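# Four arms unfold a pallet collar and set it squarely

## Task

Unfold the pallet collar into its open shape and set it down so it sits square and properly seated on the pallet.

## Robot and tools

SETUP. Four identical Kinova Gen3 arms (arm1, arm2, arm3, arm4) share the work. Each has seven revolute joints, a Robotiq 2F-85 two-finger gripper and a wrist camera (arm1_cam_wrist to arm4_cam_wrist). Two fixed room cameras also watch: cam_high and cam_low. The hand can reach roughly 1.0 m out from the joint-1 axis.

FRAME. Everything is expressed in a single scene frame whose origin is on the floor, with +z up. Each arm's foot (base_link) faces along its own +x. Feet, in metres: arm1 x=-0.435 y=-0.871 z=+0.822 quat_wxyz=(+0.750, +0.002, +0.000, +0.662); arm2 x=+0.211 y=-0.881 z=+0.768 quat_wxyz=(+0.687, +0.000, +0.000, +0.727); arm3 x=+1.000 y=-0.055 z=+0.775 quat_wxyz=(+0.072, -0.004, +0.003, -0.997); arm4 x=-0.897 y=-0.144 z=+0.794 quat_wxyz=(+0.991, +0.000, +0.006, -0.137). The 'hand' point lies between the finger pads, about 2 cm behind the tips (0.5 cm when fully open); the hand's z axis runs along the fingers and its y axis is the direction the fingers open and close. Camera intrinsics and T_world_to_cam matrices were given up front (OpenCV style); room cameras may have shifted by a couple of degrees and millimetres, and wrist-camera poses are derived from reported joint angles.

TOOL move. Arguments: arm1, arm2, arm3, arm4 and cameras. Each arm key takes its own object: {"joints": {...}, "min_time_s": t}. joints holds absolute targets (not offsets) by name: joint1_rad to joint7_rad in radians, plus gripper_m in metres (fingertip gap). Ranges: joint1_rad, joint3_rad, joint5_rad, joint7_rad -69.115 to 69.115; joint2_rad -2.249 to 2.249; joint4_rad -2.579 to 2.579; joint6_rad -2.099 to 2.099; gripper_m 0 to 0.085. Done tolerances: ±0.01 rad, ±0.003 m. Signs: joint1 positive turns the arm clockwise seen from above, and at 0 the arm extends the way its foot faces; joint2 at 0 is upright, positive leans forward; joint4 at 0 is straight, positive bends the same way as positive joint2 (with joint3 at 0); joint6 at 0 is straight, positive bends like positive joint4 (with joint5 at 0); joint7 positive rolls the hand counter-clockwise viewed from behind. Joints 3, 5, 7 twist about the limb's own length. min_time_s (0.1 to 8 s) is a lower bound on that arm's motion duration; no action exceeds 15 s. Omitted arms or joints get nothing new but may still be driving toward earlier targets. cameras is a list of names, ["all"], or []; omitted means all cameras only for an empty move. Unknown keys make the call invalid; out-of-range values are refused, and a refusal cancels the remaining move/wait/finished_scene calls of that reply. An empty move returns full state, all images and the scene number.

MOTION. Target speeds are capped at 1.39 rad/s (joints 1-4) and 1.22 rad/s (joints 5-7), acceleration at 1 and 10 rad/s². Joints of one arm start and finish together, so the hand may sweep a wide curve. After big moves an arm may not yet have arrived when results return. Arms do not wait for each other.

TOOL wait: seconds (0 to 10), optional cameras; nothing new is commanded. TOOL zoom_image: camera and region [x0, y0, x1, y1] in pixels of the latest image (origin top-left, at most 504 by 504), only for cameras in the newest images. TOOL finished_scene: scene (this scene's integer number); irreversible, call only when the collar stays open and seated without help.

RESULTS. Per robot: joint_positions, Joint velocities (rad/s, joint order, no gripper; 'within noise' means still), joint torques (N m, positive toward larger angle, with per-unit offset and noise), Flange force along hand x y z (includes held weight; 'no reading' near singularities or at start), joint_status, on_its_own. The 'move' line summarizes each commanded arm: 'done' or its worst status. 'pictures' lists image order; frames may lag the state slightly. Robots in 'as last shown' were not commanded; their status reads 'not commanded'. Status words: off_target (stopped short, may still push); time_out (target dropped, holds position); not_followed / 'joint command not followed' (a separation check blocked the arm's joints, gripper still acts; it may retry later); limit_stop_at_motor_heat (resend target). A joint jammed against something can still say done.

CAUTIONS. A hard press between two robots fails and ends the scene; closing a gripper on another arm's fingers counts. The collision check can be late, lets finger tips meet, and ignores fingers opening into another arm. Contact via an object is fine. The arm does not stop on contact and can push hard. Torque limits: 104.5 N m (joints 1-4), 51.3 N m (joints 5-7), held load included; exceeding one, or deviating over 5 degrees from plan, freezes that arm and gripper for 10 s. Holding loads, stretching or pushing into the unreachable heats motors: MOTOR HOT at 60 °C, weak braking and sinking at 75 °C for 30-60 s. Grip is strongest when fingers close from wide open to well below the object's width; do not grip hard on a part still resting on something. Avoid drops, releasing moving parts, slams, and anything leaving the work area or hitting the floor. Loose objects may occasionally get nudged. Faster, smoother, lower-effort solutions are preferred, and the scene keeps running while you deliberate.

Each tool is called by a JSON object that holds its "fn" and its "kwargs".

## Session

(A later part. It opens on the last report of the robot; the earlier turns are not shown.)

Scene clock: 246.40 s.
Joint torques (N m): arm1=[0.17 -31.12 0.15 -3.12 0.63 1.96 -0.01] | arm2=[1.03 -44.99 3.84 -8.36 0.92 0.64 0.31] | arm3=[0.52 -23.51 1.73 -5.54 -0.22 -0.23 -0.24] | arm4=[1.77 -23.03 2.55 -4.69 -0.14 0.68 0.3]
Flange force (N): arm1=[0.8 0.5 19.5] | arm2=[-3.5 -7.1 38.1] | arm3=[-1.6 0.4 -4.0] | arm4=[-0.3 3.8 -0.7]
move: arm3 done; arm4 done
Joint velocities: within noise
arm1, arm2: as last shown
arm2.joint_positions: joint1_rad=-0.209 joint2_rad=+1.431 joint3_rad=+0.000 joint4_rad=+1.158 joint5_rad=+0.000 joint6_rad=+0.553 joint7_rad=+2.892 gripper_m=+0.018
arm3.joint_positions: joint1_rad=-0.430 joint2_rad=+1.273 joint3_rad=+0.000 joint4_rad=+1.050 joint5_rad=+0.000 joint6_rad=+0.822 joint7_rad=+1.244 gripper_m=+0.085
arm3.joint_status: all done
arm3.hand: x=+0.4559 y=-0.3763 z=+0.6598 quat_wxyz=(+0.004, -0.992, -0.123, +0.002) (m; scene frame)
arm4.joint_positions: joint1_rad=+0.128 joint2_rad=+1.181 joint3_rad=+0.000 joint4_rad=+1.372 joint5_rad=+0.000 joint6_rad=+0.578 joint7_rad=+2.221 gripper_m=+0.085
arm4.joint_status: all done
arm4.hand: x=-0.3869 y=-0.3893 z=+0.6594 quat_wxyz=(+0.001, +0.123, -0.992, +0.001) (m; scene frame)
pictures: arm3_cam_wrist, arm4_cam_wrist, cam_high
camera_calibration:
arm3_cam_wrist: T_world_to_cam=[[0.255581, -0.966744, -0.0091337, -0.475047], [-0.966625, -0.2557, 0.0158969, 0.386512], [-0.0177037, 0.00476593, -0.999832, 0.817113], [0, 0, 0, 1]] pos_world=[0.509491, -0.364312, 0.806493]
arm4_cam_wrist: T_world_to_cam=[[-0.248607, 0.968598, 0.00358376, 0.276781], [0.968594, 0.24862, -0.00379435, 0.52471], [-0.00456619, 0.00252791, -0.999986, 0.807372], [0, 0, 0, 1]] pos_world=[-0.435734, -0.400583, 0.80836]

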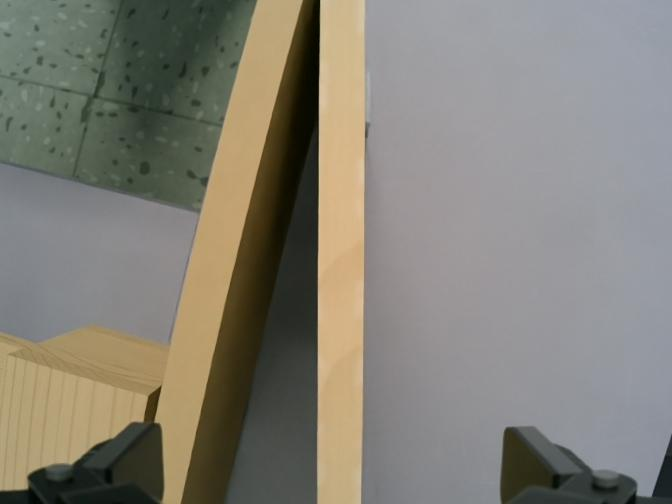

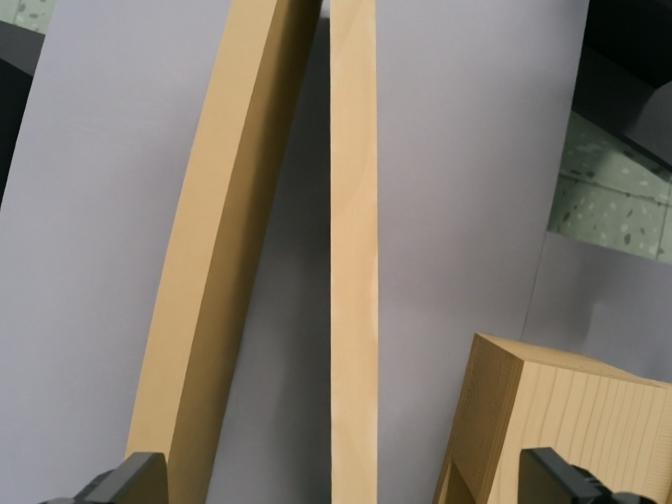

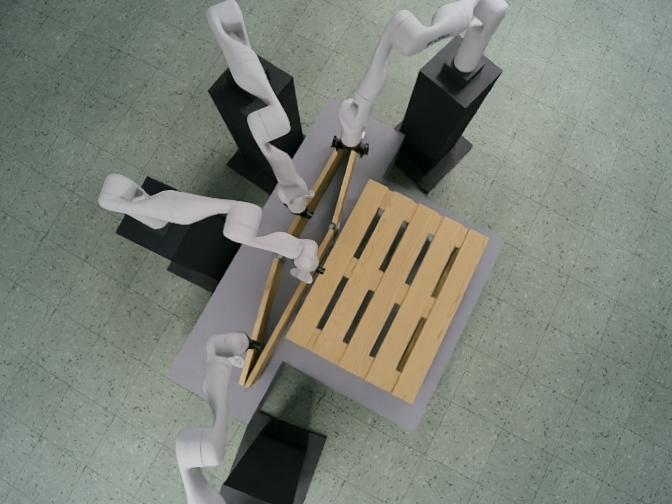

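{"fn": "move", "kwargs": {"arm3": {"joints": {"joint1_rad": -0.4341, "joint2_rad": 1.4884, "joint4_rad": 0.9077, "joint6_rad": 0.7495, "joint7_rad": 1.2395, "gripper_m": 0.045}, "min_time_s": 2.5}, "arm4": {"joints": {"joint1_rad": 0.1212, "joint2_rad": 1.3975, "joint4_rad": 1.2601, "joint6_rad": 0.4722, "joint7_rad": 2.2137, "gripper_m": 0.045}, "min_time_s": 2.5}, "cameras": ["arm3_cam_wrist", "arm4_cam_wrist"]}}

Scene clock: 257.03 s.
Joint torques (N m): arm1=[0.18 -31.09 0.13 -3.14 0.62 1.99 -0.06] | arm2=[1.1 -45.01 3.86 -8.39 0.91 0.74 0.35] | arm3=[0.52 -23.89 1.71 -5.03 -0.23 -0.24 -0.24] | arm4=[1.75 -23.4 2.59 -3.83 -0.14 0.71 0.27]
Flange force (N): arm1=[0.9 0.4 19.4] | arm2=[-3.6 -6.6 38.1] | arm3=[-2.5 0.6 -3.4] | arm4=[-0.3 3.7 -1.0]
move: arm3 done; arm4 done
Joint velocities: within noise
arm1, arm2: as last shown
arm3.joint_positions: joint1_rad=-0.434 joint2_rad=+1.488 joint3_rad=+0.000 joint4_rad=+0.908 joint5_rad=+0.000 joint6_rad=+0.750 joint7_rad=+1.239 gripper_m=+0.045
arm3.joint_status: all done
arm3.hand: x=+0.4557 y=-0.3787 z=+0.5549 quat_wxyz=(+0.004, -0.992, -0.123, +0.002) (m; scene frame)
arm4.joint_positions: joint1_rad=+0.121 joint2_rad=+1.397 joint3_rad=+0.000 joint4_rad=+1.260 joint5_rad=+0.000 joint6_rad=+0.472 joint7_rad=+2.214 gripper_m=+0.045
arm4.joint_status: all done
arm4.hand: x=-0.3894 y=-0.3842 z=+0.5550 quat_wxyz=(+0.001, +0.123, -0.992, +0.001) (m; scene frame)
pictures: arm3_cam_wrist, arm4_cam_wrist
camera_calibration:
arm3_cam_wrist: T_world_to_cam=[[0.255487, -0.966769, -0.0091318, -0.478237], [-0.96665, -0.255606, 0.0158976, 0.38742], [-0.0177035, 0.00476562, -0.999832, 0.712138], [0, 0, 0, 1]] pos_world=[0.509291, -0.366712, 0.701493]
arm4_cam_wrist: T_world_to_cam=[[-0.248701, 0.968574, 0.00358435, 0.271638], [0.96857, 0.248714, -0.00379519, 0.525519], [-0.0045674, 0.00252782, -0.999986, 0.702949], [0, 0, 0, 1]] pos_world=[-0.438235, -0.395583, 0.70396]

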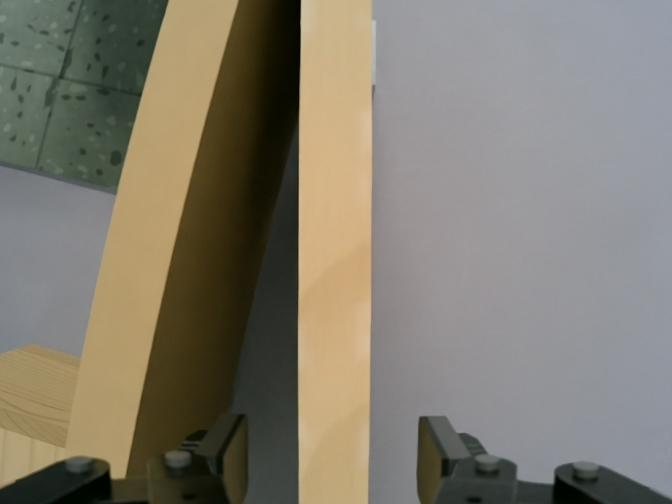

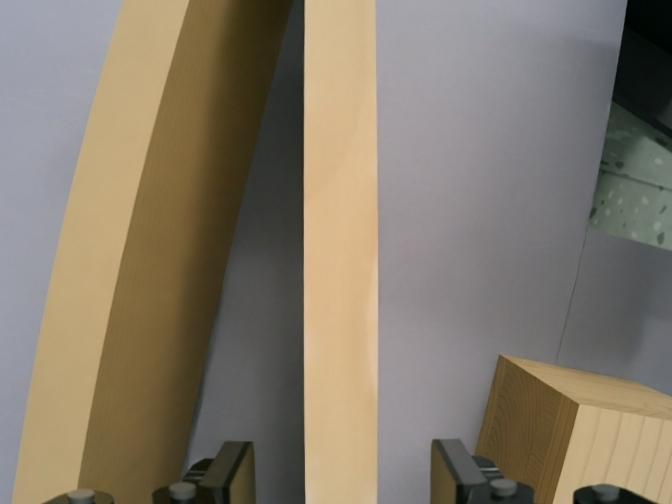

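{"fn": "move", "kwargs": {"arm3": {"joints": {"joint2_rad": 1.6247, "joint4_rad": 0.7751, "joint6_rad": 0.7459}, "min_time_s": 2}, "arm4": {"joints": {"joint2_rad": 1.5287, "joint4_rad": 1.15, "joint6_rad": 0.4511}, "min_time_s": 2}, "cameras": ["arm3_cam_wrist", "arm4_cam_wrist"]}}

Scene clock: 262.63 s.
Joint torques (N m): arm1=[0.18 -31.07 0.21 -3.1 0.61 1.97 0] | arm2=[1.05 -45.02 3.81 -8.33 0.9 0.69 0.26] | arm3=[0.51 -23.9 1.73 -5.06 -0.22 -0.23 -0.23] | arm4=[1.74 -23.46 2.58 -3.74 -0.14 0.72 0.26]
Flange force (N): arm1=[0.8 0.6 19.4] | arm2=[-3.5 -7.1 38.2] | arm3=[-2.4 0.6 -3.2] | arm4=[0.2 4.0 -1.5]
move: arm3 done; arm4 done
Joint velocities: within noise
arm1, arm2: as last shown
arm3.joint_positions: joint1_rad=-0.434 joint2_rad=+1.625 joint3_rad=+0.000 joint4_rad=+0.775 joint5_rad=+0.000 joint6_rad=+0.746 joint7_rad=+1.239 gripper_m=+0.045
arm3.joint_status: all done
arm3.hand: x=+0.4553 y=-0.3783 z=+0.4968 quat_wxyz=(+0.004, -0.992, -0.123, +0.002) (m; scene frame)
arm4.joint_positions: joint1_rad=+0.121 joint2_rad=+1.529 joint3_rad=+0.000 joint4_rad=+1.150 joint5_rad=+0.000 joint6_rad=+0.451 joint7_rad=+2.214 gripper_m=+0.045
arm4.joint_status: all done
arm4.hand: x=-0.3901 y=-0.3841 z=+0.4971 quat_wxyz=(+0.001, +0.123, -0.992, +0.001) (m; scene frame)
pictures: arm3_cam_wrist, arm4_cam_wrist
camera_calibration:
arm3_cam_wrist: T_world_to_cam=[[0.255488, -0.966769, -0.00913182, -0.478279], [-0.96665, -0.255607, 0.0158976, 0.388059], [-0.0177035, 0.00476562, -0.999832, 0.654039], [0, 0, 0, 1]] pos_world=[0.508891, -0.366312, 0.643393]
arm4_cam_wrist: T_world_to_cam=[[-0.248701, 0.968574, 0.00358435, 0.27155], [0.96857, 0.248714, -0.00379519, 0.52605], [-0.0045674, 0.00252782, -0.999986, 0.645046], [0, 0, 0, 1]] pos_world=[-0.439035, -0.395483, 0.64606]

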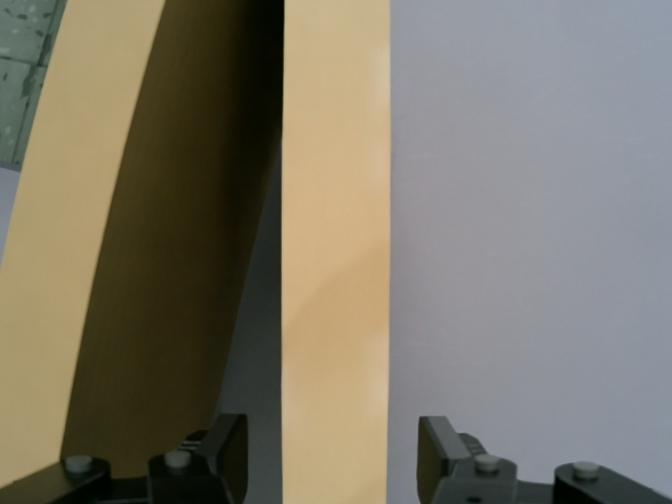

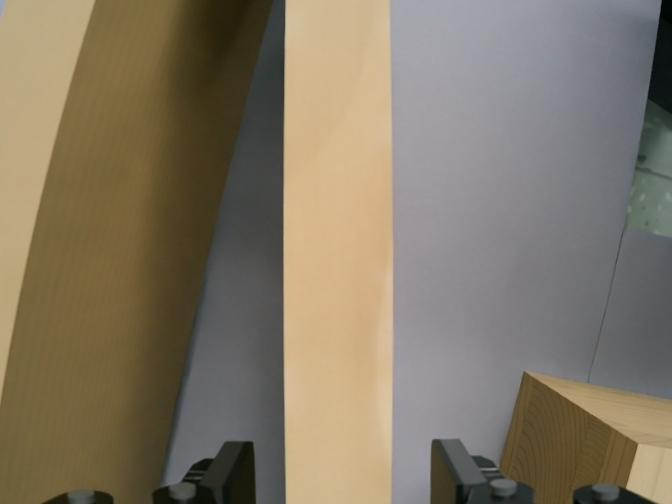

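{"fn": "move", "kwargs": {"arm3": {"joints": {"gripper_m": 0.004}, "min_time_s": 1.5}, "arm4": {"joints": {"gripper_m": 0.004}, "min_time_s": 1.5}, "cameras": ["arm3_cam_wrist", "arm4_cam_wrist"]}}

Scene clock: 264.53 s.
Joint torques (N m): arm1=[1.65 -30.03 1.78 -1.95 0.83 2.66 -0.12] | arm2=[0.89 -43.74 3.38 -6.11 0.66 2.06 0.2] | arm3=[3.85 -23.21 4.22 -4.58 0.48 -0.02 -0.72] | arm4=[-1.09 -21.28 0.36 -2.92 -0.09 0.8 0.78]
Flange force (N): arm1=[1.8 3.4 19.6] | arm2=[-4.0 -11.4 39.9] | arm3=[-1.6 5.1 -3.7] | arm4=[1.8 0.1 -4.7]
move: arm3 off_target; arm4 off_target
Joint velocities: within noise
arm1, arm2: as last shown
arm2.joint_positions: joint1_rad=-0.209 joint2_rad=+1.431 joint3_rad=+0.000 joint4_rad=+1.157 joint5_rad=+0.000 joint6_rad=+0.553 joint7_rad=+2.892 gripper_m=+0.018
arm3.joint_positions: joint1_rad=-0.434 joint2_rad=+1.625 joint3_rad=+0.000 joint4_rad=+0.775 joint5_rad=+0.000 joint6_rad=+0.746 joint7_rad=+1.239 gripper_m=+0.018
arm3.joint_status: gripper_m off_target (ended at +0.018, target +0.004)
arm3.hand: x=+0.4553 y=-0.3783 z=+0.4968 quat_wxyz=(+0.004, -0.992, -0.123, +0.002) (m; scene frame)
arm4.joint_positions: joint1_rad=+0.121 joint2_rad=+1.529 joint3_rad=+0.000 joint4_rad=+1.150 joint5_rad=+0.000 joint6_rad=+0.451 joint7_rad=+2.214 gripper_m=+0.018
arm4.joint_status: gripper_m off_target (ended at +0.018, target +0.004)
arm4.hand: x=-0.3901 y=-0.3841 z=+0.4971 quat_wxyz=(+0.001, +0.123, -0.992, +0.001) (m; scene frame)
pictures: arm3_cam_wrist, arm4_cam_wrist
camera_calibration:
arm3_cam_wrist: T_world_to_cam=[[0.255488, -0.966769, -0.00913182, -0.478279], [-0.96665, -0.255607, 0.0158976, 0.388059], [-0.0177035, 0.00476562, -0.999832, 0.654039], [0, 0, 0, 1]] pos_world=[0.508891, -0.366312, 0.643393]
arm4_cam_wrist: T_world_to_cam=[[-0.248701, 0.968574, 0.00355947, 0.271591], [0.96857, 0.248714, -0.00369833, 0.525891], [-0.00446739, 0.00252782, -0.999987, 0.645091], [0, 0, 0, 1]] pos_world=[-0.438935, -0.395483, 0.646061]

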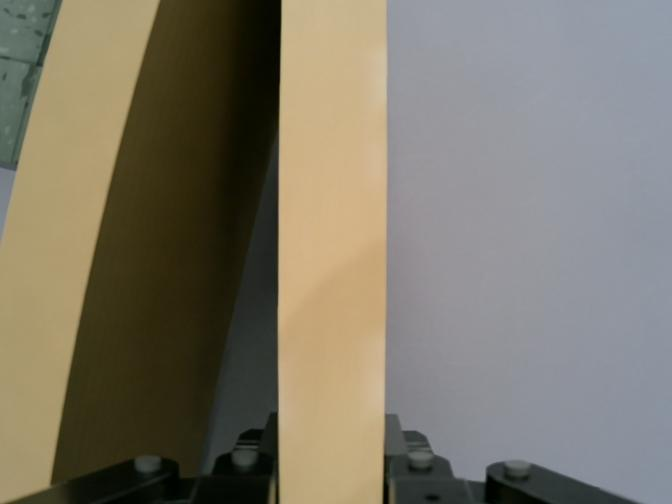

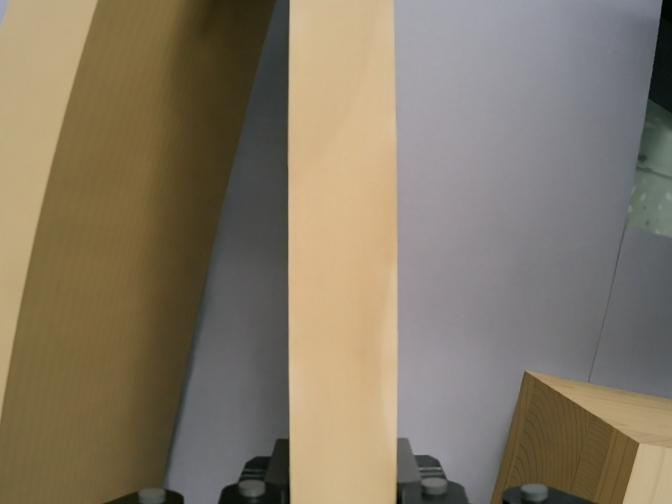

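{"fn": "move", "kwargs": {"arm3": {"joints": {"joint2_rad": 1.6171, "joint4_rad": 0.7833, "joint6_rad": 0.7453}, "min_time_s": 1}, "arm4": {"joints": {"joint2_rad": 1.5219, "joint4_rad": 1.1565, "joint6_rad": 0.4515}, "min_time_s": 1}, "cameras": []}}

Scene clock: 270.60 s.
Joint torques (N m): arm1=[1.21 -23.67 1.29 -1.44 0.83 2.21 -0.08] | arm2=[0.85 -28.84 3.3 -2.94 0.79 1.16 0.28] | arm3=[-0.27 -31.44 1.4 -5.2 -0.61 1.68 -0.74] | arm4=[2.43 -30.35 3.57 -1.45 0.27 3.31 0.62]
Flange force (N): arm1=[2.3 1.7 5.8] | arm2=[-3.6 -9.4 12.1] | arm3=[-10.3 0.9 14.7] | arm4=[-8.1 -0.4 20.0]
move: arm3 done; arm4 done
Joint velocities: within noise
arm1, arm2: as last shown
arm2.joint_positions: joint1_rad=-0.209 joint2_rad=+1.431 joint3_rad=+0.000 joint4_rad=+1.158 joint5_rad=+0.000 joint6_rad=+0.553 joint7_rad=+2.892 gripper_m=+0.018
arm3.joint_positions: joint1_rad=-0.434 joint2_rad=+1.617 joint3_rad=+0.000 joint4_rad=+0.783 joint5_rad=+0.000 joint6_rad=+0.745 joint7_rad=+1.239 gripper_m=+0.018
arm3.joint_status: all done
arm3.hand: x=+0.4553 y=-0.3783 z=+0.4998 quat_wxyz=(+0.004, -0.992, -0.123, +0.002) (m; scene frame)
arm4.joint_positions: joint1_rad=+0.121 joint2_rad=+1.522 joint3_rad=+0.000 joint4_rad=+1.157 joint5_rad=+0.000 joint6_rad=+0.452 joint7_rad=+2.214 gripper_m=+0.018
arm4.joint_status: all done
arm4.hand: x=-0.3902 y=-0.3841 z=+0.5000 quat_wxyz=(+0.001, +0.123, -0.992, +0.001) (m; scene frame)
pictures: none
No camera images: "cameras" was empty.

{"fn": "move", "kwargs": {"arm1": {"joints": {"gripper_m": 0.05}, "min_time_s": 1}, "arm2": {"joints": {"gripper_m": 0.05}, "min_time_s": 1}, "cameras": ["arm1_cam_wrist", "arm2_cam_wrist"]}}

Scene clock: 272.70 s.
Joint torques (N m): arm1=[1.34 -22.75 1 -3.63 0.52 0.39 -0.36] | arm2=[-0.95 -25.46 1.09 -3.3 0.13 0.03 0.02] | arm3=[-3.03 -35.46 -0.87 -6.43 -1.41 1.67 -0.28] | arm4=[4.58 -34.9 5.71 -2.3 0.43 3.39 0.32]
Flange force (N): arm1=[4.6 -1.4 -1.4] | arm2=[0.2 -7.9 3.4] | arm3=[-12.4 -2.3 21.4] | arm4=[-10.9 1.5 28.8]
move: arm1 done; arm2 done
Joint velocities: within noise
arm1.joint_positions: joint1_rad=+0.530 joint2_rad=+1.500 joint3_rad=+0.000 joint4_rad=+1.299 joint5_rad=+0.000 joint6_rad=+0.342 joint7_rad=+0.670 gripper_m=+0.050
arm1.joint_status: all done
arm1.hand: x=-0.0961 y=-0.4683 z=+0.5297 quat_wxyz=(+0.001, +0.008, -1.000, -0.002) (m; scene frame)
arm2.joint_positions: joint1_rad=-0.208 joint2_rad=+1.431 joint3_rad=+0.000 joint4_rad=+1.158 joint5_rad=+0.000 joint6_rad=+0.553 joint7_rad=+2.892 gripper_m=+0.050
arm2.joint_status: all done
arm2.hand: x=+0.0833 y=-0.3124 z=+0.5330 quat_wxyz=(+0.000, +1.000, +0.008, +0.000) (m; scene frame)
arm3, arm4: as last shown
arm3.hand: x=+0.4553 y=-0.3783 z=+0.4999 quat_wxyz=(+0.004, -0.992, -0.123, +0.002) (m; scene frame)
pictures: arm1_cam_wrist, arm2_cam_wrist
camera_calibration:
arm1_cam_wrist: T_world_to_cam=[[-0.0282471, 0.998943, 0.0362731, 0.440588], [0.999376, 0.0274515, 0.0222484, 0.14996], [0.0212291, 0.0368789, -0.999094, 0.697787], [0, 0, 0, 1]] pos_world=[-0.152234, -0.469972, 0.677837]
arm2_cam_wrist: T_world_to_cam=[[0.0214744, -0.999768, -0.00152241, -0.314635], [-0.999765, -0.0214787, 0.00288281, 0.129838], [-0.00291484, 0.00146015, -0.999995, 0.677834], [0, 0, 0, 1]] pos_world=[0.13854, -0.312763, 0.676977]

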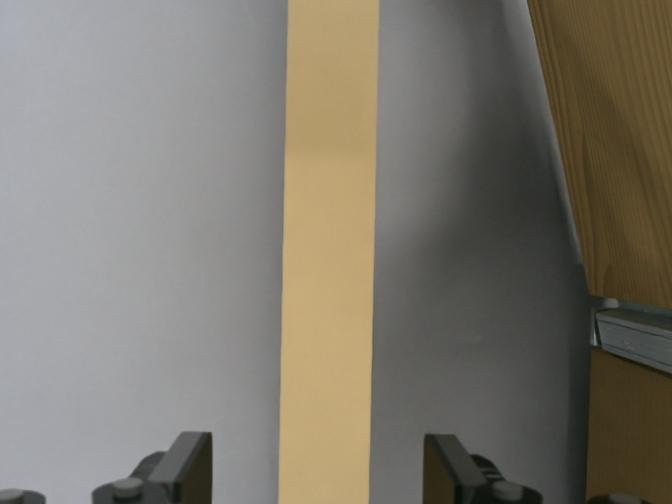

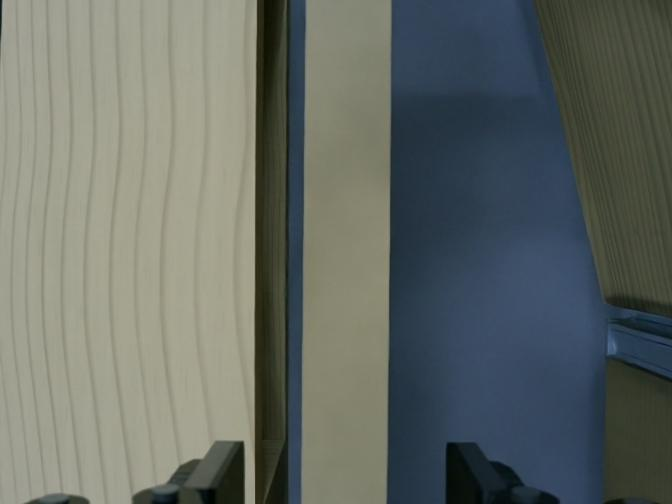

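{"fn": "move", "kwargs": {"arm1": {"joints": {"joint2_rad": 1.2325, "joint4_rad": 1.4886, "joint6_rad": 0.4205}, "min_time_s": 1.5}, "arm2": {"joints": {"joint2_rad": 1.1873, "joint4_rad": 1.2989, "joint6_rad": 0.6554}, "min_time_s": 1.5}, "cameras": []}}

{"fn": "move", "kwargs": {"arm1": {"joints": {"joint1_rad": 0.1, "joint2_rad": 0.1, "joint4_rad": 2.1, "joint6_rad": 0.94}, "min_time_s": 2.5}, "arm2": {"joints": {"joint1_rad": -0.1, "joint2_rad": 0.1, "joint4_rad": 2.1, "joint6_rad": 0.94}, "min_time_s": 2.5}, "cameras": ["cam_high", "cam_low", "arm3_cam_wrist", "arm4_cam_wrist"]}}

Scene clock: 277.73 s.
Joint torques (N m): arm1=[1.38 -22.29 0.98 -4.26 0.52 0.4 -0.4] | arm2=[-0.99 -24.94 1.04 -3.96 0.14 0.01 0.09] | arm3=[-2.99 -35.49 -0.88 -6.42 -1.42 1.67 -0.29] | arm4=[4.53 -34.89 5.68 -2.34 0.43 3.4 0.32]
Flange force (N): arm1=[4.4 -1.2 -0.4] | arm2=[0.2 -8.1 1.9] | arm3=[-12.5 -2.3 21.4] | arm4=[-10.6 1.6 28.7]
move: arm1 done; arm2 done
Joint velocities: within noise
arm1.joint_positions: joint1_rad=+0.530 joint2_rad=+1.233 joint3_rad=+0.000 joint4_rad=+1.489 joint5_rad=+0.000 joint6_rad=+0.420 joint7_rad=+0.670 gripper_m=+0.050
arm1.joint_status: all done
arm1.hand: x=-0.0957 y=-0.4686 z=+0.6487 quat_wxyz=(+0.001, +0.008, -1.000, -0.002) (m; scene frame)
arm2.joint_positions: joint1_rad=-0.209 joint2_rad=+1.187 joint3_rad=+0.000 joint4_rad=+1.299 joint5_rad=+0.000 joint6_rad=+0.655 joint7_rad=+2.892 gripper_m=+0.050
arm2.joint_status: all done
arm2.hand: x=+0.0833 y=-0.3125 z=+0.6499 quat_wxyz=(+0.000, +1.000, +0.008, +0.000) (m; scene frame)
arm3, arm4: as last shown
pictures: none
No camera images: "cameras" was empty.

Scene clock: 280.57 s.
Joint torques (N m): arm1=[1.42 -8.14 0.71 -7.76 0.5 0.4 -0.35] | arm2=[-0.96 -9.73 0.64 -5.88 0.15 0.01 0.06] | arm3=[-3 -35.49 -0.89 -6.4 -1.41 1.66 -0.28] | arm4=[4.54 -34.9 5.66 -2.32 0.44 3.37 0.37]
Flange force (N): arm1=[4.6 -1.1 1.1] | arm2=[0.3 -4.7 -2.4] | arm3=[-12.7 -2.2 21.5] | arm4=[-10.9 1.6 28.7]
move: arm1 done; arm2 done
Joint velocities: within noise
arm1.joint_positions: joint1_rad=+0.100 joint2_rad=+0.100 joint3_rad=+0.000 joint4_rad=+2.100 joint5_rad=+0.000 joint6_rad=+0.940 joint7_rad=+0.670 gripper_m=+0.050
arm1.joint_status: all done
arm1.hand: x=-0.3440 y=-0.5878 z=+1.0299 quat_wxyz=(+0.000, +0.221, -0.975, -0.003) (m; scene frame)
arm2.joint_positions: joint1_rad=-0.100 joint2_rad=+0.100 joint3_rad=+0.000 joint4_rad=+2.100 joint5_rad=+0.000 joint6_rad=+0.940 joint7_rad=+2.892 gripper_m=+0.050
arm2.joint_status: all done
arm2.hand: x=+0.1899 y=-0.5838 z=+0.9752 quat_wxyz=(-0.001, +0.999, -0.047, +0.000) (m; scene frame)
arm3, arm4: as last shown
pictures: arm3_cam_wrist, arm4_cam_wrist, cam_high, cam_low
camera_calibration:
arm3_cam_wrist: T_world_to_cam=[[0.255488, -0.966769, -0.00913182, -0.478251], [-0.96665, -0.255607, 0.0158976, 0.38801], [-0.0177035, 0.00476562, -0.999832, 0.657139], [0, 0, 0, 1]] pos_world=[0.508891, -0.366312, 0.646493]
arm4_cam_wrist: T_world_to_cam=[[-0.2487, 0.968573, 0.00370608, 0.271364], [0.968569, 0.248714, -0.00386718, 0.526082], [-0.0046674, 0.00262782, -0.999986, 0.64794], [0, 0, 0, 1]] pos_world=[-0.439034, -0.395383, 0.64896]

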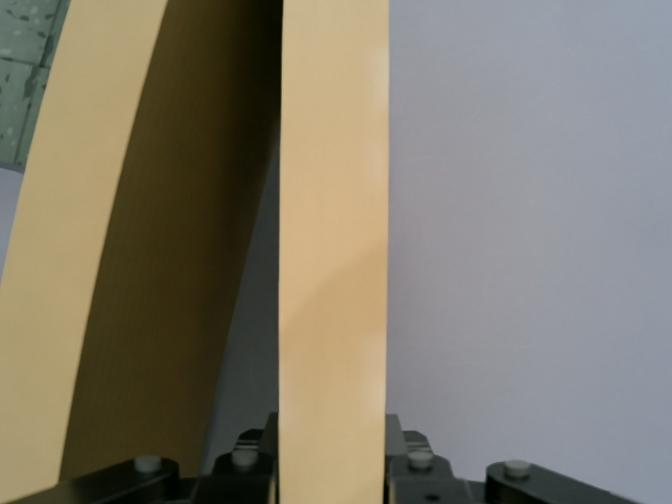

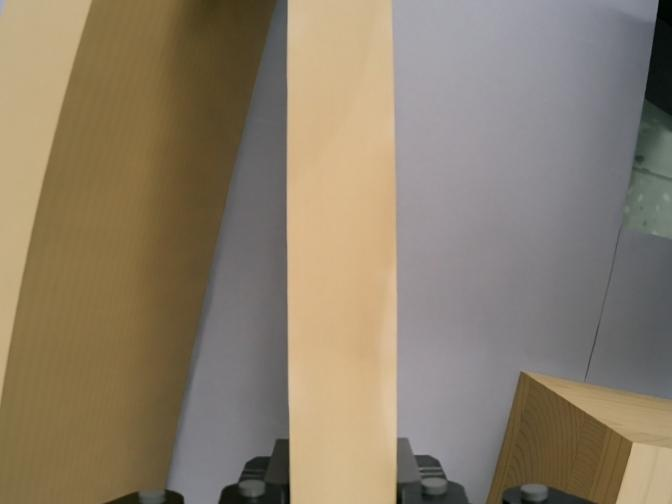

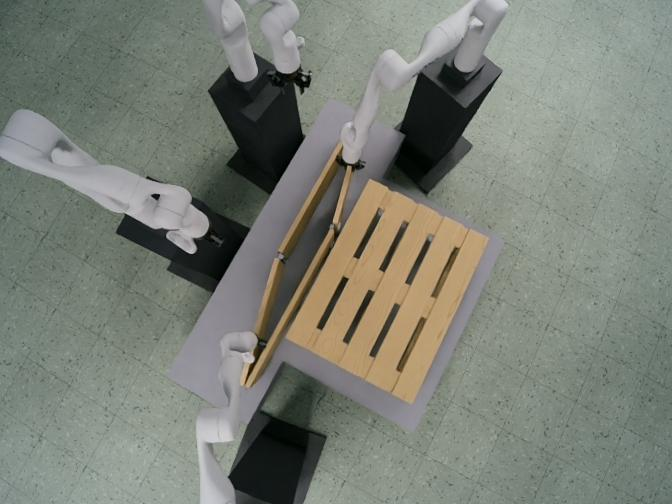

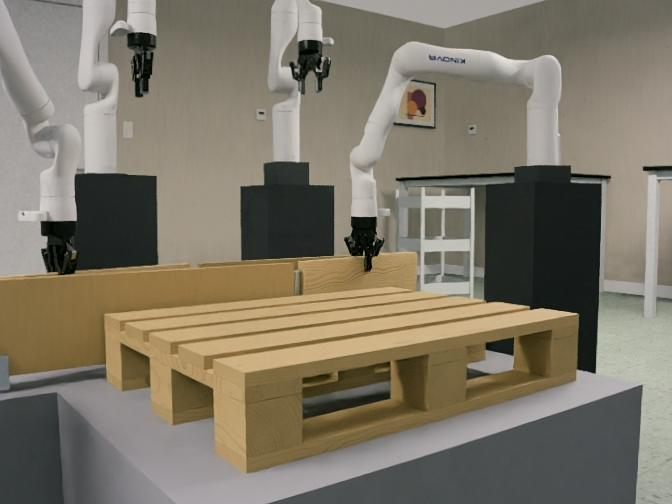

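{"fn": "move", "kwargs": {"arm3": {"joints": {"joint2_rad": 1.4998, "joint4_rad": 0.8981, "joint6_rad": 0.7478}, "min_time_s": 1.5}, "arm4": {"joints": {"joint2_rad": 1.4084, "joint4_rad": 1.2519, "joint6_rad": 0.4695}, "min_time_s": 1.5}, "cameras": ["cam_low"]}}

{"fn": "move", "kwargs": {"arm3": {"joints": {"joint2_rad": 1.3924, "joint4_rad": 0.9809, "joint6_rad": 0.7724}, "min_time_s": 1.5}, "arm4": {"joints": {"joint2_rad": 1.2998, "joint4_rad": 1.3249, "joint6_rad": 0.5052}, "min_time_s": 1.5}, "cameras": []}}

{"fn": "move", "kwargs": {"arm3": {"joints": {"joint2_rad": 1.2935, "joint4_rad": 1.0372, "joint6_rad": 0.815}, "min_time_s": 1.5}, "arm4": {"joints": {"joint2_rad": 1.1956, "joint4_rad": 1.3774, "joint6_rad": 0.5568}, "min_time_s": 1.5}, "cameras": []}}

{"fn": "move", "kwargs": {"arm3": {"joints": {"joint2_rad": 1.2024, "joint4_rad": 1.0704, "joint6_rad": 0.8729}, "min_time_s": 1.5}, "arm4": {"joints": {"joint2_rad": 1.0959, "joint4_rad": 1.4104, "joint6_rad": 0.6235}, "min_time_s": 1.5}, "cameras": ["arm3_cam_wrist", "arm4_cam_wrist", "cam_low", "cam_high"]}}

Scene clock: 317.00 s.
Joint torques (N m): arm1=[1.39 -8.15 0.71 -7.77 0.5 0.38 -0.35] | arm2=[-1.01 -9.81 0.59 -5.95 0.14 -0.02 0.04] | arm3=[-2.73 -36.33 -0.55 -6.95 -1.13 1.39 -0.19] | arm4=[4.42 -36.12 5.58 -3.4 0.31 2.96 0.19]
Flange force (N): arm1=[4.5 -1.2 1.1] | arm2=[0.5 -4.8 -2.3] | arm3=[-11.1 -2.1 21.1] | arm4=[-9.7 1.8 29.2]
move: arm3 done; arm4 done
Joint velocities: within noise
arm1, arm2: as last shown
arm3.joint_positions: joint1_rad=-0.434 joint2_rad=+1.500 joint3_rad=+0.000 joint4_rad=+0.898 joint5_rad=+0.000 joint6_rad=+0.748 joint7_rad=+1.239 gripper_m=+0.018
arm3.joint_status: all done
arm3.hand: x=+0.4557 y=-0.3786 z=+0.5497 quat_wxyz=(+0.004, -0.992, -0.123, +0.002) (m; scene frame)
arm4.joint_positions: joint1_rad=+0.121 joint2_rad=+1.408 joint3_rad=+0.000 joint4_rad=+1.252 joint5_rad=+0.000 joint6_rad=+0.469 joint7_rad=+2.214 gripper_m=+0.018
arm4.joint_status: all done
arm4.hand: x=-0.3894 y=-0.3842 z=+0.5500 quat_wxyz=(+0.001, +0.123, -0.992, +0.001) (m; scene frame)
pictures: cam_low

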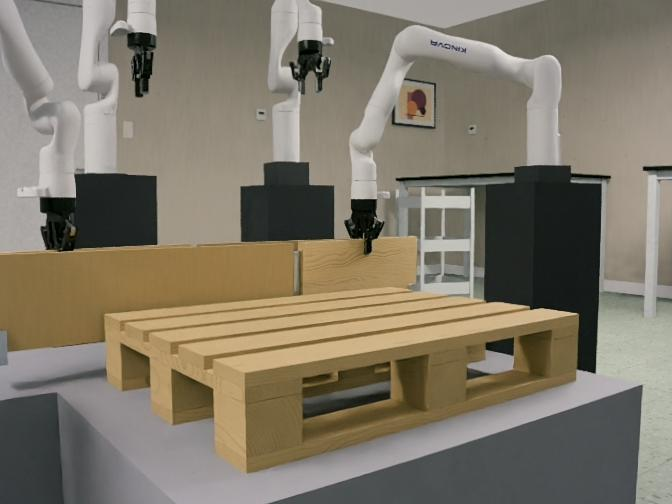

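Scene clock: 318.80 s.
Joint torques (N m): arm1=[1.47 -8.16 0.71 -7.77 0.49 0.36 -0.35] | arm2=[-0.96 -9.78 0.61 -5.94 0.12 -0.02 0.04] | arm3=[-2.35 -37.19 -0.31 -7.92 -1.03 1.02 -0.13] | arm4=[4.16 -36.72 5.22 -4.54 0.23 2.71 0.2]
Flange force (N): arm1=[4.6 -1.1 1.1] | arm2=[0.3 -4.7 -2.3] | arm3=[-9.6 -1.8 21.0] | arm4=[-8.7 2.1 29.2]
move: arm3 done; arm4 done
Joint velocities: within noise
arm1, arm2: as last shown
arm3.joint_positions: joint1_rad=-0.434 joint2_rad=+1.392 joint3_rad=+0.000 joint4_rad=+0.981 joint5_rad=+0.000 joint6_rad=+0.772 joint7_rad=+1.239 gripper_m=+0.018
arm3.joint_status: all done
arm3.hand: x=+0.4562 y=-0.3789 z=+0.5998 quat_wxyz=(+0.004, -0.992, -0.123, +0.002) (m; scene frame)
arm4.joint_positions: joint1_rad=+0.121 joint2_rad=+1.300 joint3_rad=+0.000 joint4_rad=+1.325 joint5_rad=+0.000 joint6_rad=+0.505 joint7_rad=+2.214 gripper_m=+0.018
arm4.joint_status: all done
arm4.hand: x=-0.3888 y=-0.3843 z=+0.6000 quat_wxyz=(+0.001, +0.123, -0.992, +0.001) (m; scene frame)
pictures: none
No camera images: "cameras" was empty.

Scene clock: 320.60 s.
Joint torques (N m): arm1=[1.41 -8.21 0.69 -7.71 0.5 0.39 -0.32] | arm2=[-0.9 -9.81 0.67 -5.89 0.1 0 0.04] | arm3=[-2.18 -37.71 -0.05 -8.94 -0.86 0.76 -0.08] | arm4=[3.95 -37.31 5.04 -5.88 0.19 2.41 0.13]
Flange force (N): arm1=[4.4 -0.9 1.1] | arm2=[0.1 -4.8 -2.3] | arm3=[-8.4 -1.8 20.8] | arm4=[-8.0 2.0 29.5]
move: arm3 done; arm4 done
Joint velocities: within noise
arm1, arm2: as last shown
arm3.joint_positions: joint1_rad=-0.434 joint2_rad=+1.293 joint3_rad=+0.000 joint4_rad=+1.037 joint5_rad=+0.000 joint6_rad=+0.815 joint7_rad=+1.239 gripper_m=+0.018
arm3.joint_status: all done
arm3.hand: x=+0.4566 y=-0.3792 z=+0.6499 quat_wxyz=(+0.004, -0.992, -0.123, +0.002) (m; scene frame)
arm4.joint_positions: joint1_rad=+0.121 joint2_rad=+1.196 joint3_rad=+0.000 joint4_rad=+1.377 joint5_rad=+0.000 joint6_rad=+0.557 joint7_rad=+2.214 gripper_m=+0.018
arm4.joint_status: all done
arm4.hand: x=-0.3882 y=-0.3844 z=+0.6499 quat_wxyz=(+0.001, +0.123, -0.992, +0.001) (m; scene frame)
pictures: none
No camera images: "cameras" was empty.

Scene clock: 322.40 s.
Joint torques (N m): arm1=[1.42 -8.2 0.72 -7.79 0.5 0.37 -0.34] | arm2=[-0.97 -9.72 0.63 -5.92 0.19 0.01 0.13] | arm3=[-2.01 -37.99 0.17 -9.99 -0.72 0.59 -0.05] | arm4=[3.85 -37.62 4.82 -7.33 0.2 2.19 0.09]
Flange force (N): arm1=[4.6 -1.0 1.2] | arm2=[0.1 -4.5 -2.4] | arm3=[-7.4 -1.7 20.7] | arm4=[-7.5 2.2 29.6]
move: arm3 done; arm4 done
Joint velocities: within noise
arm1, arm2: as last shown
arm3.joint_positions: joint1_rad=-0.434 joint2_rad=+1.202 joint3_rad=+0.000 joint4_rad=+1.070 joint5_rad=+0.000 joint6_rad=+0.873 joint7_rad=+1.239 gripper_m=+0.018
arm3.joint_status: all done
arm3.hand: x=+0.4570 y=-0.3795 z=+0.6997 quat_wxyz=(+0.004, -0.992, -0.123, +0.002) (m; scene frame)
arm4.joint_positions: joint1_rad=+0.121 joint2_rad=+1.096 joint3_rad=+0.000 joint4_rad=+1.410 joint5_rad=+0.000 joint6_rad=+0.624 joint7_rad=+2.214 gripper_m=+0.018
arm4.joint_status: all done
arm4.hand: x=-0.3875 y=-0.3845 z=+0.7000 quat_wxyz=(+0.001, +0.123, -0.992, +0.001) (m; scene frame)
pictures: arm3_cam_wrist, arm4_cam_wrist, cam_high, cam_low
camera_calibration:
arm3_cam_wrist: T_world_to_cam=[[0.255463, -0.966776, -0.00913132, -0.47801], [-0.966657, -0.255582, 0.0158978, 0.386181], [-0.0177034, 0.00476554, -0.999832, 0.857041], [0, 0, 0, 1]] pos_world=[0.510591, -0.367512, 0.846393]
arm4_cam_wrist: T_world_to_cam=[[-0.248701, 0.968574, 0.00358435, 0.27176], [0.96857, 0.248714, -0.00379519, 0.524376], [-0.0045674, 0.00252782, -0.999986, 0.847955], [0, 0, 0, 1]] pos_world=[-0.436435, -0.395783, 0.84896]

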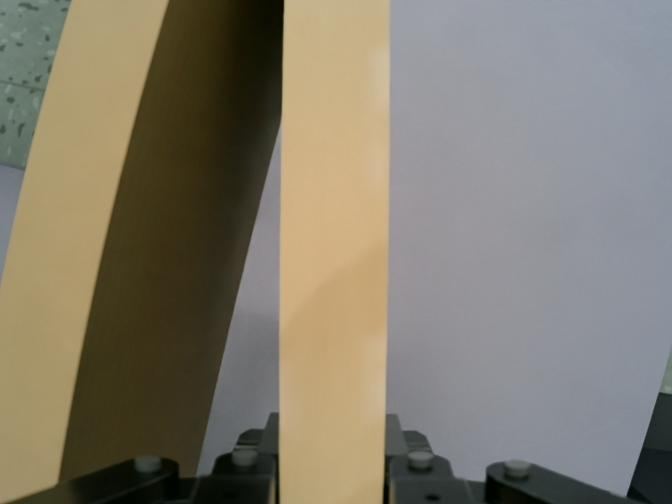

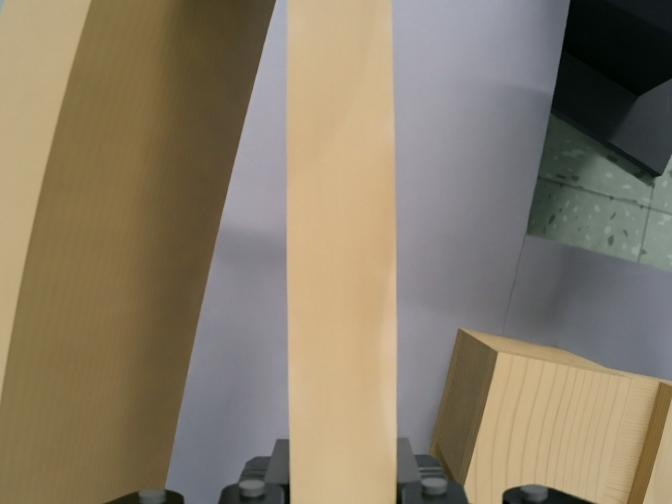

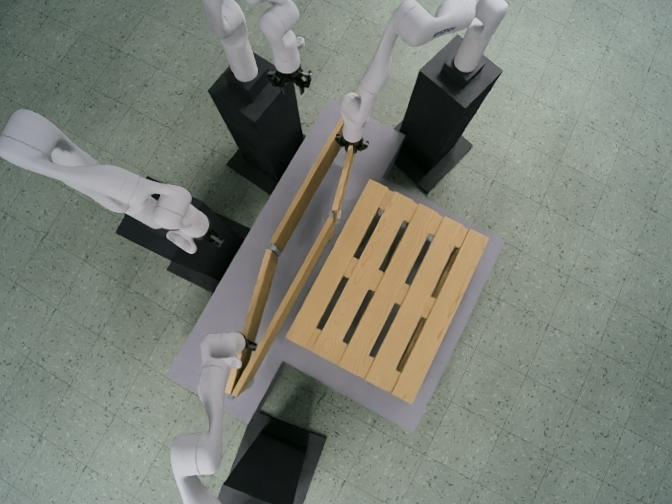

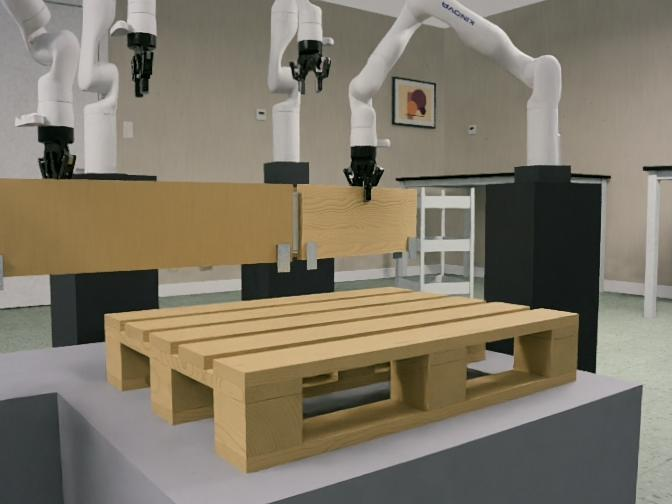

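{"fn": "move", "kwargs": {"arm3": {"joints": {"joint1_rad": -0.324, "joint2_rad": 1.1099, "joint4_rad": 1.3238, "joint6_rad": 0.713, "joint7_rad": 1.5163}, "min_time_s": 2.2}, "arm4": {"joints": {"joint1_rad": -0.0076, "joint2_rad": 1.0769, "joint4_rad": 1.4678, "joint6_rad": 0.5851, "joint7_rad": 2.2516}, "min_time_s": 2.2}, "cameras": []}}

{"fn": "move", "kwargs": {"arm3": {"joints": {"joint1_rad": -0.198, "joint2_rad": 1.0603, "joint4_rad": 1.471, "joint6_rad": 0.6164, "joint7_rad": 1.809}, "min_time_s": 2.2}, "arm4": {"joints": {"joint1_rad": -0.132, "joint2_rad": 1.0664, "joint4_rad": 1.5006, "joint6_rad": 0.5628, "joint7_rad": 2.2938}, "min_time_s": 2.2}, "cameras": ["cam_high", "arm3_cam_wrist", "arm4_cam_wrist"]}}

Scene clock: 341.30 s.
Joint torques (N m): arm1=[1.43 -8.21 0.69 -7.71 0.5 0.39 -0.36] | arm2=[-0.86 -9.69 0.64 -5.91 0.2 0.03 0.07] | arm3=[-2.98 -33.38 -1.83 -4.74 -1.6 2.24 -0.1] | arm4=[3.99 -33.78 4.94 -2.63 0.49 4.63 0.42]
Flange force (N): arm1=[4.4 -0.9 1.1] | arm2=[0.0 -4.5 -2.4] | arm3=[-13.9 -5.7 21.1] | arm4=[-12.9 -1.3 29.4]
move: arm3 done; arm4 done
Joint velocities: within noise
arm1, arm2: as last shown
arm3.joint_positions: joint1_rad=-0.324 joint2_rad=+1.110 joint3_rad=+0.000 joint4_rad=+1.324 joint5_rad=+0.000 joint6_rad=+0.713 joint7_rad=+1.516 gripper_m=+0.018
arm3.joint_status: all done
arm3.hand: x=+0.4706 y=-0.2946 z=+0.6999 quat_wxyz=(+0.004, -0.979, -0.206, +0.001) (m; scene frame)
arm4.joint_positions: joint1_rad=-0.008 joint2_rad=+1.077 joint3_rad=+0.000 joint4_rad=+1.468 joint5_rad=+0.000 joint6_rad=+0.585 joint7_rad=+2.252 gripper_m=+0.018
arm4.joint_status: all done
arm4.hand: x=-0.3739 y=-0.3132 z=+0.7001 quat_wxyz=(+0.001, +0.205, -0.979, +0.001) (m; scene frame)
pictures: none
No camera images: "cameras" was empty.

Scene clock: 343.83 s.
Joint torques (N m): arm1=[1.45 -8.11 0.68 -7.75 0.49 0.4 -0.37] | arm2=[-0.95 -9.73 0.62 -5.93 0.19 0.03 0.09] | arm3=[-2.26 -30.38 -1.78 -1.83 -1.44 3.07 0.07] | arm4=[2.96 -32.96 3.85 -1.51 0.21 5.02 0.51]
Flange force (N): arm1=[4.6 -1.2 1.1] | arm2=[0.2 -4.6 -2.3] | arm3=[-14.2 -8.9 20.8] | arm4=[-12.8 -4.1 29.7]
move: arm3 done; arm4 done
Joint velocities: within noise
arm1, arm2: as last shown
arm3.joint_positions: joint1_rad=-0.198 joint2_rad=+1.060 joint3_rad=+0.000 joint4_rad=+1.471 joint5_rad=+0.000 joint6_rad=+0.616 joint7_rad=+1.809 gripper_m=+0.018
arm3.joint_status: all done
arm3.hand: x=+0.4770 y=-0.2148 z=+0.7000 quat_wxyz=(+0.004, -0.958, -0.286, +0.000) (m; scene frame)
arm4.joint_positions: joint1_rad=-0.132 joint2_rad=+1.066 joint3_rad=+0.000 joint4_rad=+1.501 joint5_rad=+0.000 joint6_rad=+0.563 joint7_rad=+2.294 gripper_m=+0.018
arm4.joint_status: all done
arm4.hand: x=-0.3648 y=-0.2457 z=+0.7001 quat_wxyz=(+0.001, +0.286, -0.958, +0.000) (m; scene frame)
pictures: arm3_cam_wrist, arm4_cam_wrist, cam_high
camera_calibration:
arm3_cam_wrist: T_world_to_cam=[[0.557852, -0.829901, -0.00811471, -0.439474], [-0.829828, -0.557911, 0.0109989, 0.32086], [-0.0136553, 0.000598048, -0.999907, 0.854062], [0, 0, 0, 1]] pos_world=[0.523083, -0.186219, 0.846887]
arm4_cam_wrist: T_world_to_cam=[[-0.551874, 0.833902, 0.00647019, -0.0027312], [0.833911, 0.551895, -0.00205589, 0.491994], [-0.00528528, 0.00426097, -0.999977, 0.847964], [0, 0, 0, 1]] pos_world=[-0.407304, -0.272865, 0.848973]

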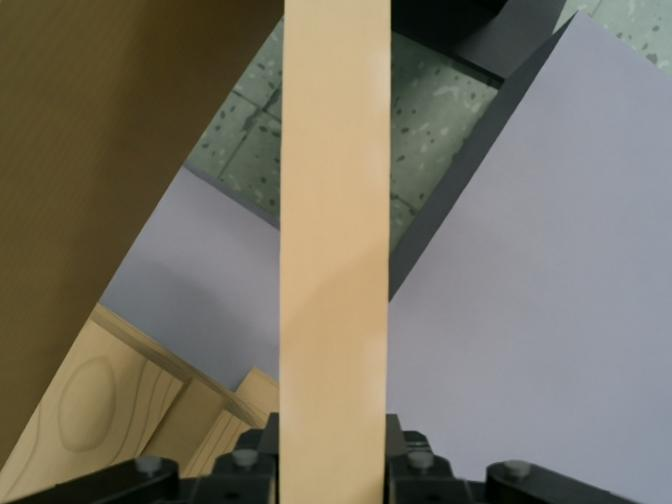

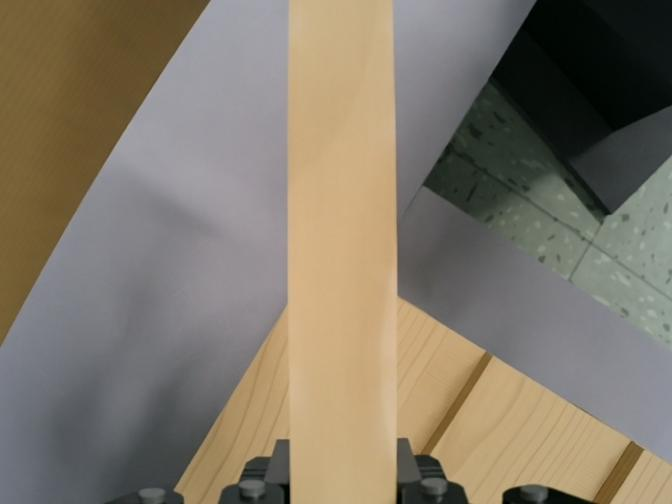

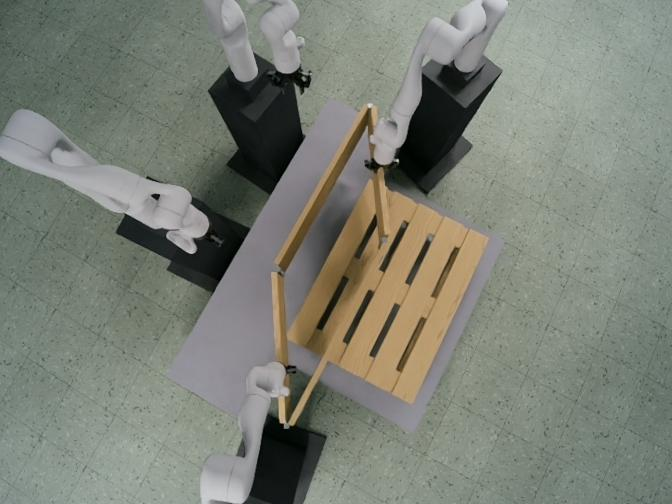

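{"fn": "move", "kwargs": {"arm3": {"joints": {"joint1_rad": -0.0626, "joint2_rad": 1.0458, "joint4_rad": 1.5188, "joint6_rad": 0.5841, "joint7_rad": 2.111}, "min_time_s": 2.2}, "arm4": {"joints": {"joint1_rad": -0.2483, "joint2_rad": 1.0592, "joint4_rad": 1.5237, "joint6_rad": 0.5469, "joint7_rad": 2.3442}, "min_time_s": 2.2}, "cameras": []}}

{"fn": "move", "kwargs": {"arm3": {"joints": {"joint1_rad": 0.0649, "joint2_rad": 1.0509, "joint4_rad": 1.5052, "joint6_rad": 0.5935, "joint7_rad": 2.4052}, "min_time_s": 2.2}, "arm4": {"joints": {"joint1_rad": -0.3552, "joint2_rad": 1.0544, "joint4_rad": 1.5402, "joint6_rad": 0.5353, "joint7_rad": 2.404}, "min_time_s": 2.2}, "cameras": ["cam_high"]}}

Scene clock: 350.53 s.
Joint torques (N m): arm1=[1.42 -8.13 0.74 -7.69 0.49 0.41 -0.37] | arm2=[-1 -9.77 0.61 -5.95 0.16 -0.01 0.07] | arm3=[-0.65 -32.24 -0.21 -5.07 -0.93 0.98 0.15] | arm4=[1.79 -34.79 2.64 -4.95 -0.17 2.86 0.37]
Flange force (N): arm1=[4.5 -1.0 1.0] | arm2=[0.3 -4.7 -2.3] | arm3=[-7.3 -6.7 21.0] | arm4=[-6.7 -1.8 29.0]
move: arm3 done; arm4 done
Joint velocities: within noise
arm1, arm2: as last shown
arm3.joint_positions: joint1_rad=-0.063 joint2_rad=+1.046 joint3_rad=+0.000 joint4_rad=+1.519 joint5_rad=+0.000 joint6_rad=+0.584 joint7_rad=+2.111 gripper_m=+0.018
arm3.joint_status: all done
arm3.hand: x=+0.4720 y=-0.1404 z=+0.6999 quat_wxyz=(+0.004, -0.931, -0.365, -0.001) (m; scene frame)
arm4.joint_positions: joint1_rad=-0.248 joint2_rad=+1.059 joint3_rad=+0.000 joint4_rad=+1.524 joint5_rad=+0.000 joint6_rad=+0.547 joint7_rad=+2.344 gripper_m=+0.018
arm4.joint_status: all done
arm4.hand: x=-0.3623 y=-0.1829 z=+0.7001 quat_wxyz=(+0.000, +0.365, -0.931, -0.001) (m; scene frame)
pictures: none
No camera images: "cameras" was empty.

Scene clock: 353.07 s.
Joint torques (N m): arm1=[1.44 -8.13 0.69 -7.74 0.47 0.39 -0.35] | arm2=[-0.94 -9.81 0.59 -5.98 0.18 0.06 0.06] | arm3=[-0.26 -30.73 -0.2 -2.77 -0.94 2.56 0.23] | arm4=[1.19 -33.42 1.88 -2.94 -0.27 3.91 0.47]
Flange force (N): arm1=[4.6 -1.1 1.1] | arm2=[0.3 -4.6 -1.9] | arm3=[-7.9 -10.5 21.1] | arm4=[-7.9 -5.1 29.3]
move: arm3 done; arm4 done
Joint velocities: within noise
arm1.joint_positions: joint1_rad=+0.100 joint2_rad=+0.100 joint3_rad=+0.000 joint4_rad=+2.100 joint5_rad=+0.000 joint6_rad=+0.940 joint7_rad=+0.670 gripper_m=+0.050
arm1.joint_status: not commanded
arm1.hand: x=-0.3440 y=-0.5878 z=+1.0299 quat_wxyz=(+0.000, +0.221, -0.975, -0.003) (m; scene frame)
arm2.joint_positions: joint1_rad=-0.100 joint2_rad=+0.100 joint3_rad=+0.000 joint4_rad=+2.100 joint5_rad=+0.000 joint6_rad=+0.940 joint7_rad=+2.892 gripper_m=+0.050
arm2.joint_status: not commanded
arm2.hand: x=+0.1899 y=-0.5838 z=+0.9752 quat_wxyz=(-0.001, +0.999, -0.047, +0.000) (m; scene frame)
arm3.joint_positions: joint1_rad=+0.065 joint2_rad=+1.051 joint3_rad=+0.000 joint4_rad=+1.505 joint5_rad=+0.000 joint6_rad=+0.593 joint7_rad=+2.405 gripper_m=+0.018
arm3.joint_status: all done
arm3.hand: x=+0.4623 y=-0.0729 z=+0.7000 quat_wxyz=(+0.003, -0.897, -0.441, -0.001) (m; scene frame)
arm4.joint_positions: joint1_rad=-0.355 joint2_rad=+1.054 joint3_rad=+0.000 joint4_rad=+1.540 joint5_rad=+0.000 joint6_rad=+0.535 joint7_rad=+2.404 gripper_m=+0.018
arm4.joint_status: all done
arm4.hand: x=-0.3653 y=-0.1258 z=+0.7001 quat_wxyz=(+0.000, +0.441, -0.898, -0.001) (m; scene frame)
pictures: cam_high

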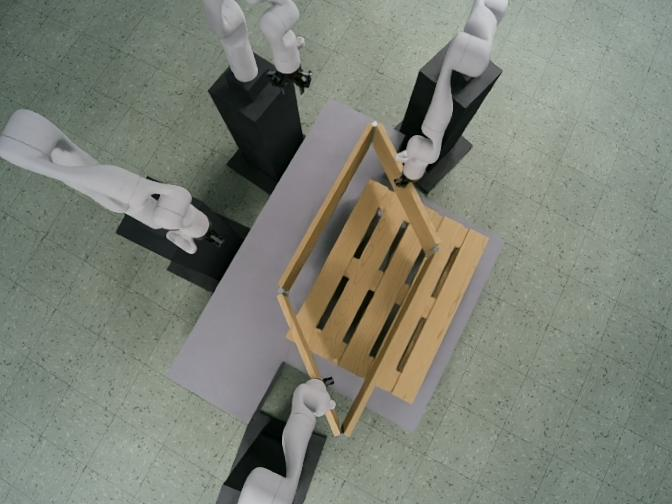

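{"fn": "move", "kwargs": {"arm3": {"joints": {"joint1_rad": 0.1758, "joint2_rad": 1.0797, "joint4_rad": 1.4207, "joint6_rad": 0.6498, "joint7_rad": 2.6828}, "min_time_s": 2.2}, "arm4": {"joints": {"joint1_rad": -0.4517, "joint2_rad": 1.0507, "joint4_rad": 1.5532, "joint6_rad": 0.5259, "joint7_rad": 2.4742}, "min_time_s": 2.2}, "cameras": []}}

{"fn": "move", "kwargs": {"arm3": {"joints": {"joint1_rad": 0.2631, "joint2_rad": 1.1212, "joint4_rad": 1.3018, "joint6_rad": 0.7276, "joint7_rad": 2.9368}, "min_time_s": 2.2}, "arm4": {"joints": {"joint1_rad": -0.5369, "joint2_rad": 1.0472, "joint4_rad": 1.5663, "joint6_rad": 0.5163, "joint7_rad": 2.5557}, "min_time_s": 2.2}, "cameras": ["cam_high"]}}

Scene clock: 361.70 s.
Joint torques (N m): arm1=[1.42 -8.2 0.72 -7.76 0.51 0.4 -0.34] | arm2=[-1.04 -9.7 0.6 -5.94 0.15 0.02 0.11] | arm3=[0.26 -34.18 0.23 -7.23 -1.05 0.74 0.15] | arm4=[1.06 -35.41 1.97 -6.47 -0.37 1.86 0.35]
Flange force (N): arm1=[4.6 -1.0 1.3] | arm2=[0.3 -4.5 -2.3] | arm3=[-2.7 -5.5 21.4] | arm4=[-3.5 -0.8 28.8]
move: arm3 done; arm4 done
Joint velocities: within noise
arm1, arm2: as last shown
arm3.joint_positions: joint1_rad=+0.176 joint2_rad=+1.080 joint3_rad=+0.000 joint4_rad=+1.421 joint5_rad=+0.000 joint6_rad=+0.650 joint7_rad=+2.683 gripper_m=+0.018
arm3.joint_status: all done
arm3.hand: x=+0.4437 y=-0.0128 z=+0.6999 quat_wxyz=(+0.002, -0.857, -0.515, -0.001) (m; scene frame)
arm4.joint_positions: joint1_rad=-0.452 joint2_rad=+1.051 joint3_rad=+0.000 joint4_rad=+1.553 joint5_rad=+0.000 joint6_rad=+0.526 joint7_rad=+2.474 gripper_m=+0.018
arm4.joint_status: all done
arm4.hand: x=-0.3727 y=-0.0751 z=+0.7001 quat_wxyz=(+0.000, +0.514, -0.858, -0.002) (m; scene frame)
pictures: none
No camera images: "cameras" was empty.

Scene clock: 364.20 s.
Joint torques (N m): arm1=[1.42 -8.13 0.68 -7.71 0.51 0.38 -0.35] | arm2=[-0.87 -9.7 0.6 -5.97 0.13 0 0.09] | arm3=[0.67 -33.42 0.58 -5.1 -0.88 2.84 0.37] | arm4=[0.11 -33.6 0.82 -3.78 -0.56 3.3 0.46]
Flange force (N): arm1=[4.5 -1.1 1.0] | arm2=[0.0 -4.4 -2.4] | arm3=[-3.1 -10.4 21.5] | arm4=[-4.3 -5.5 29.0]
move: arm3 done; arm4 done
Joint velocities: within noise
arm1, arm2: as last shown
arm3.joint_positions: joint1_rad=+0.263 joint2_rad=+1.121 joint3_rad=+0.000 joint4_rad=+1.302 joint5_rad=+0.000 joint6_rad=+0.728 joint7_rad=+2.937 gripper_m=+0.018
arm3.joint_status: all done
arm3.hand: x=+0.4229 y=+0.0386 z=+0.7001 quat_wxyz=(+0.002, -0.812, -0.584, -0.002) (m; scene frame)
arm4.joint_positions: joint1_rad=-0.537 joint2_rad=+1.047 joint3_rad=+0.000 joint4_rad=+1.566 joint5_rad=+0.000 joint6_rad=+0.516 joint7_rad=+2.556 gripper_m=+0.018
arm4.joint_status: all done
arm4.hand: x=-0.3837 y=-0.0314 z=+0.7001 quat_wxyz=(-0.001, +0.584, -0.812, -0.002) (m; scene frame)
pictures: cam_high

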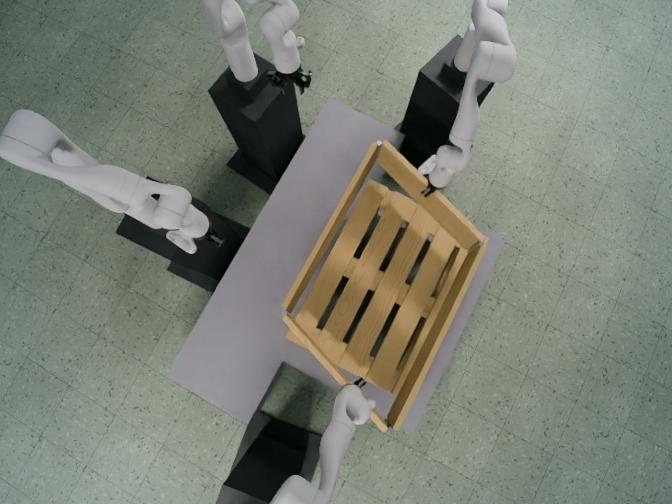

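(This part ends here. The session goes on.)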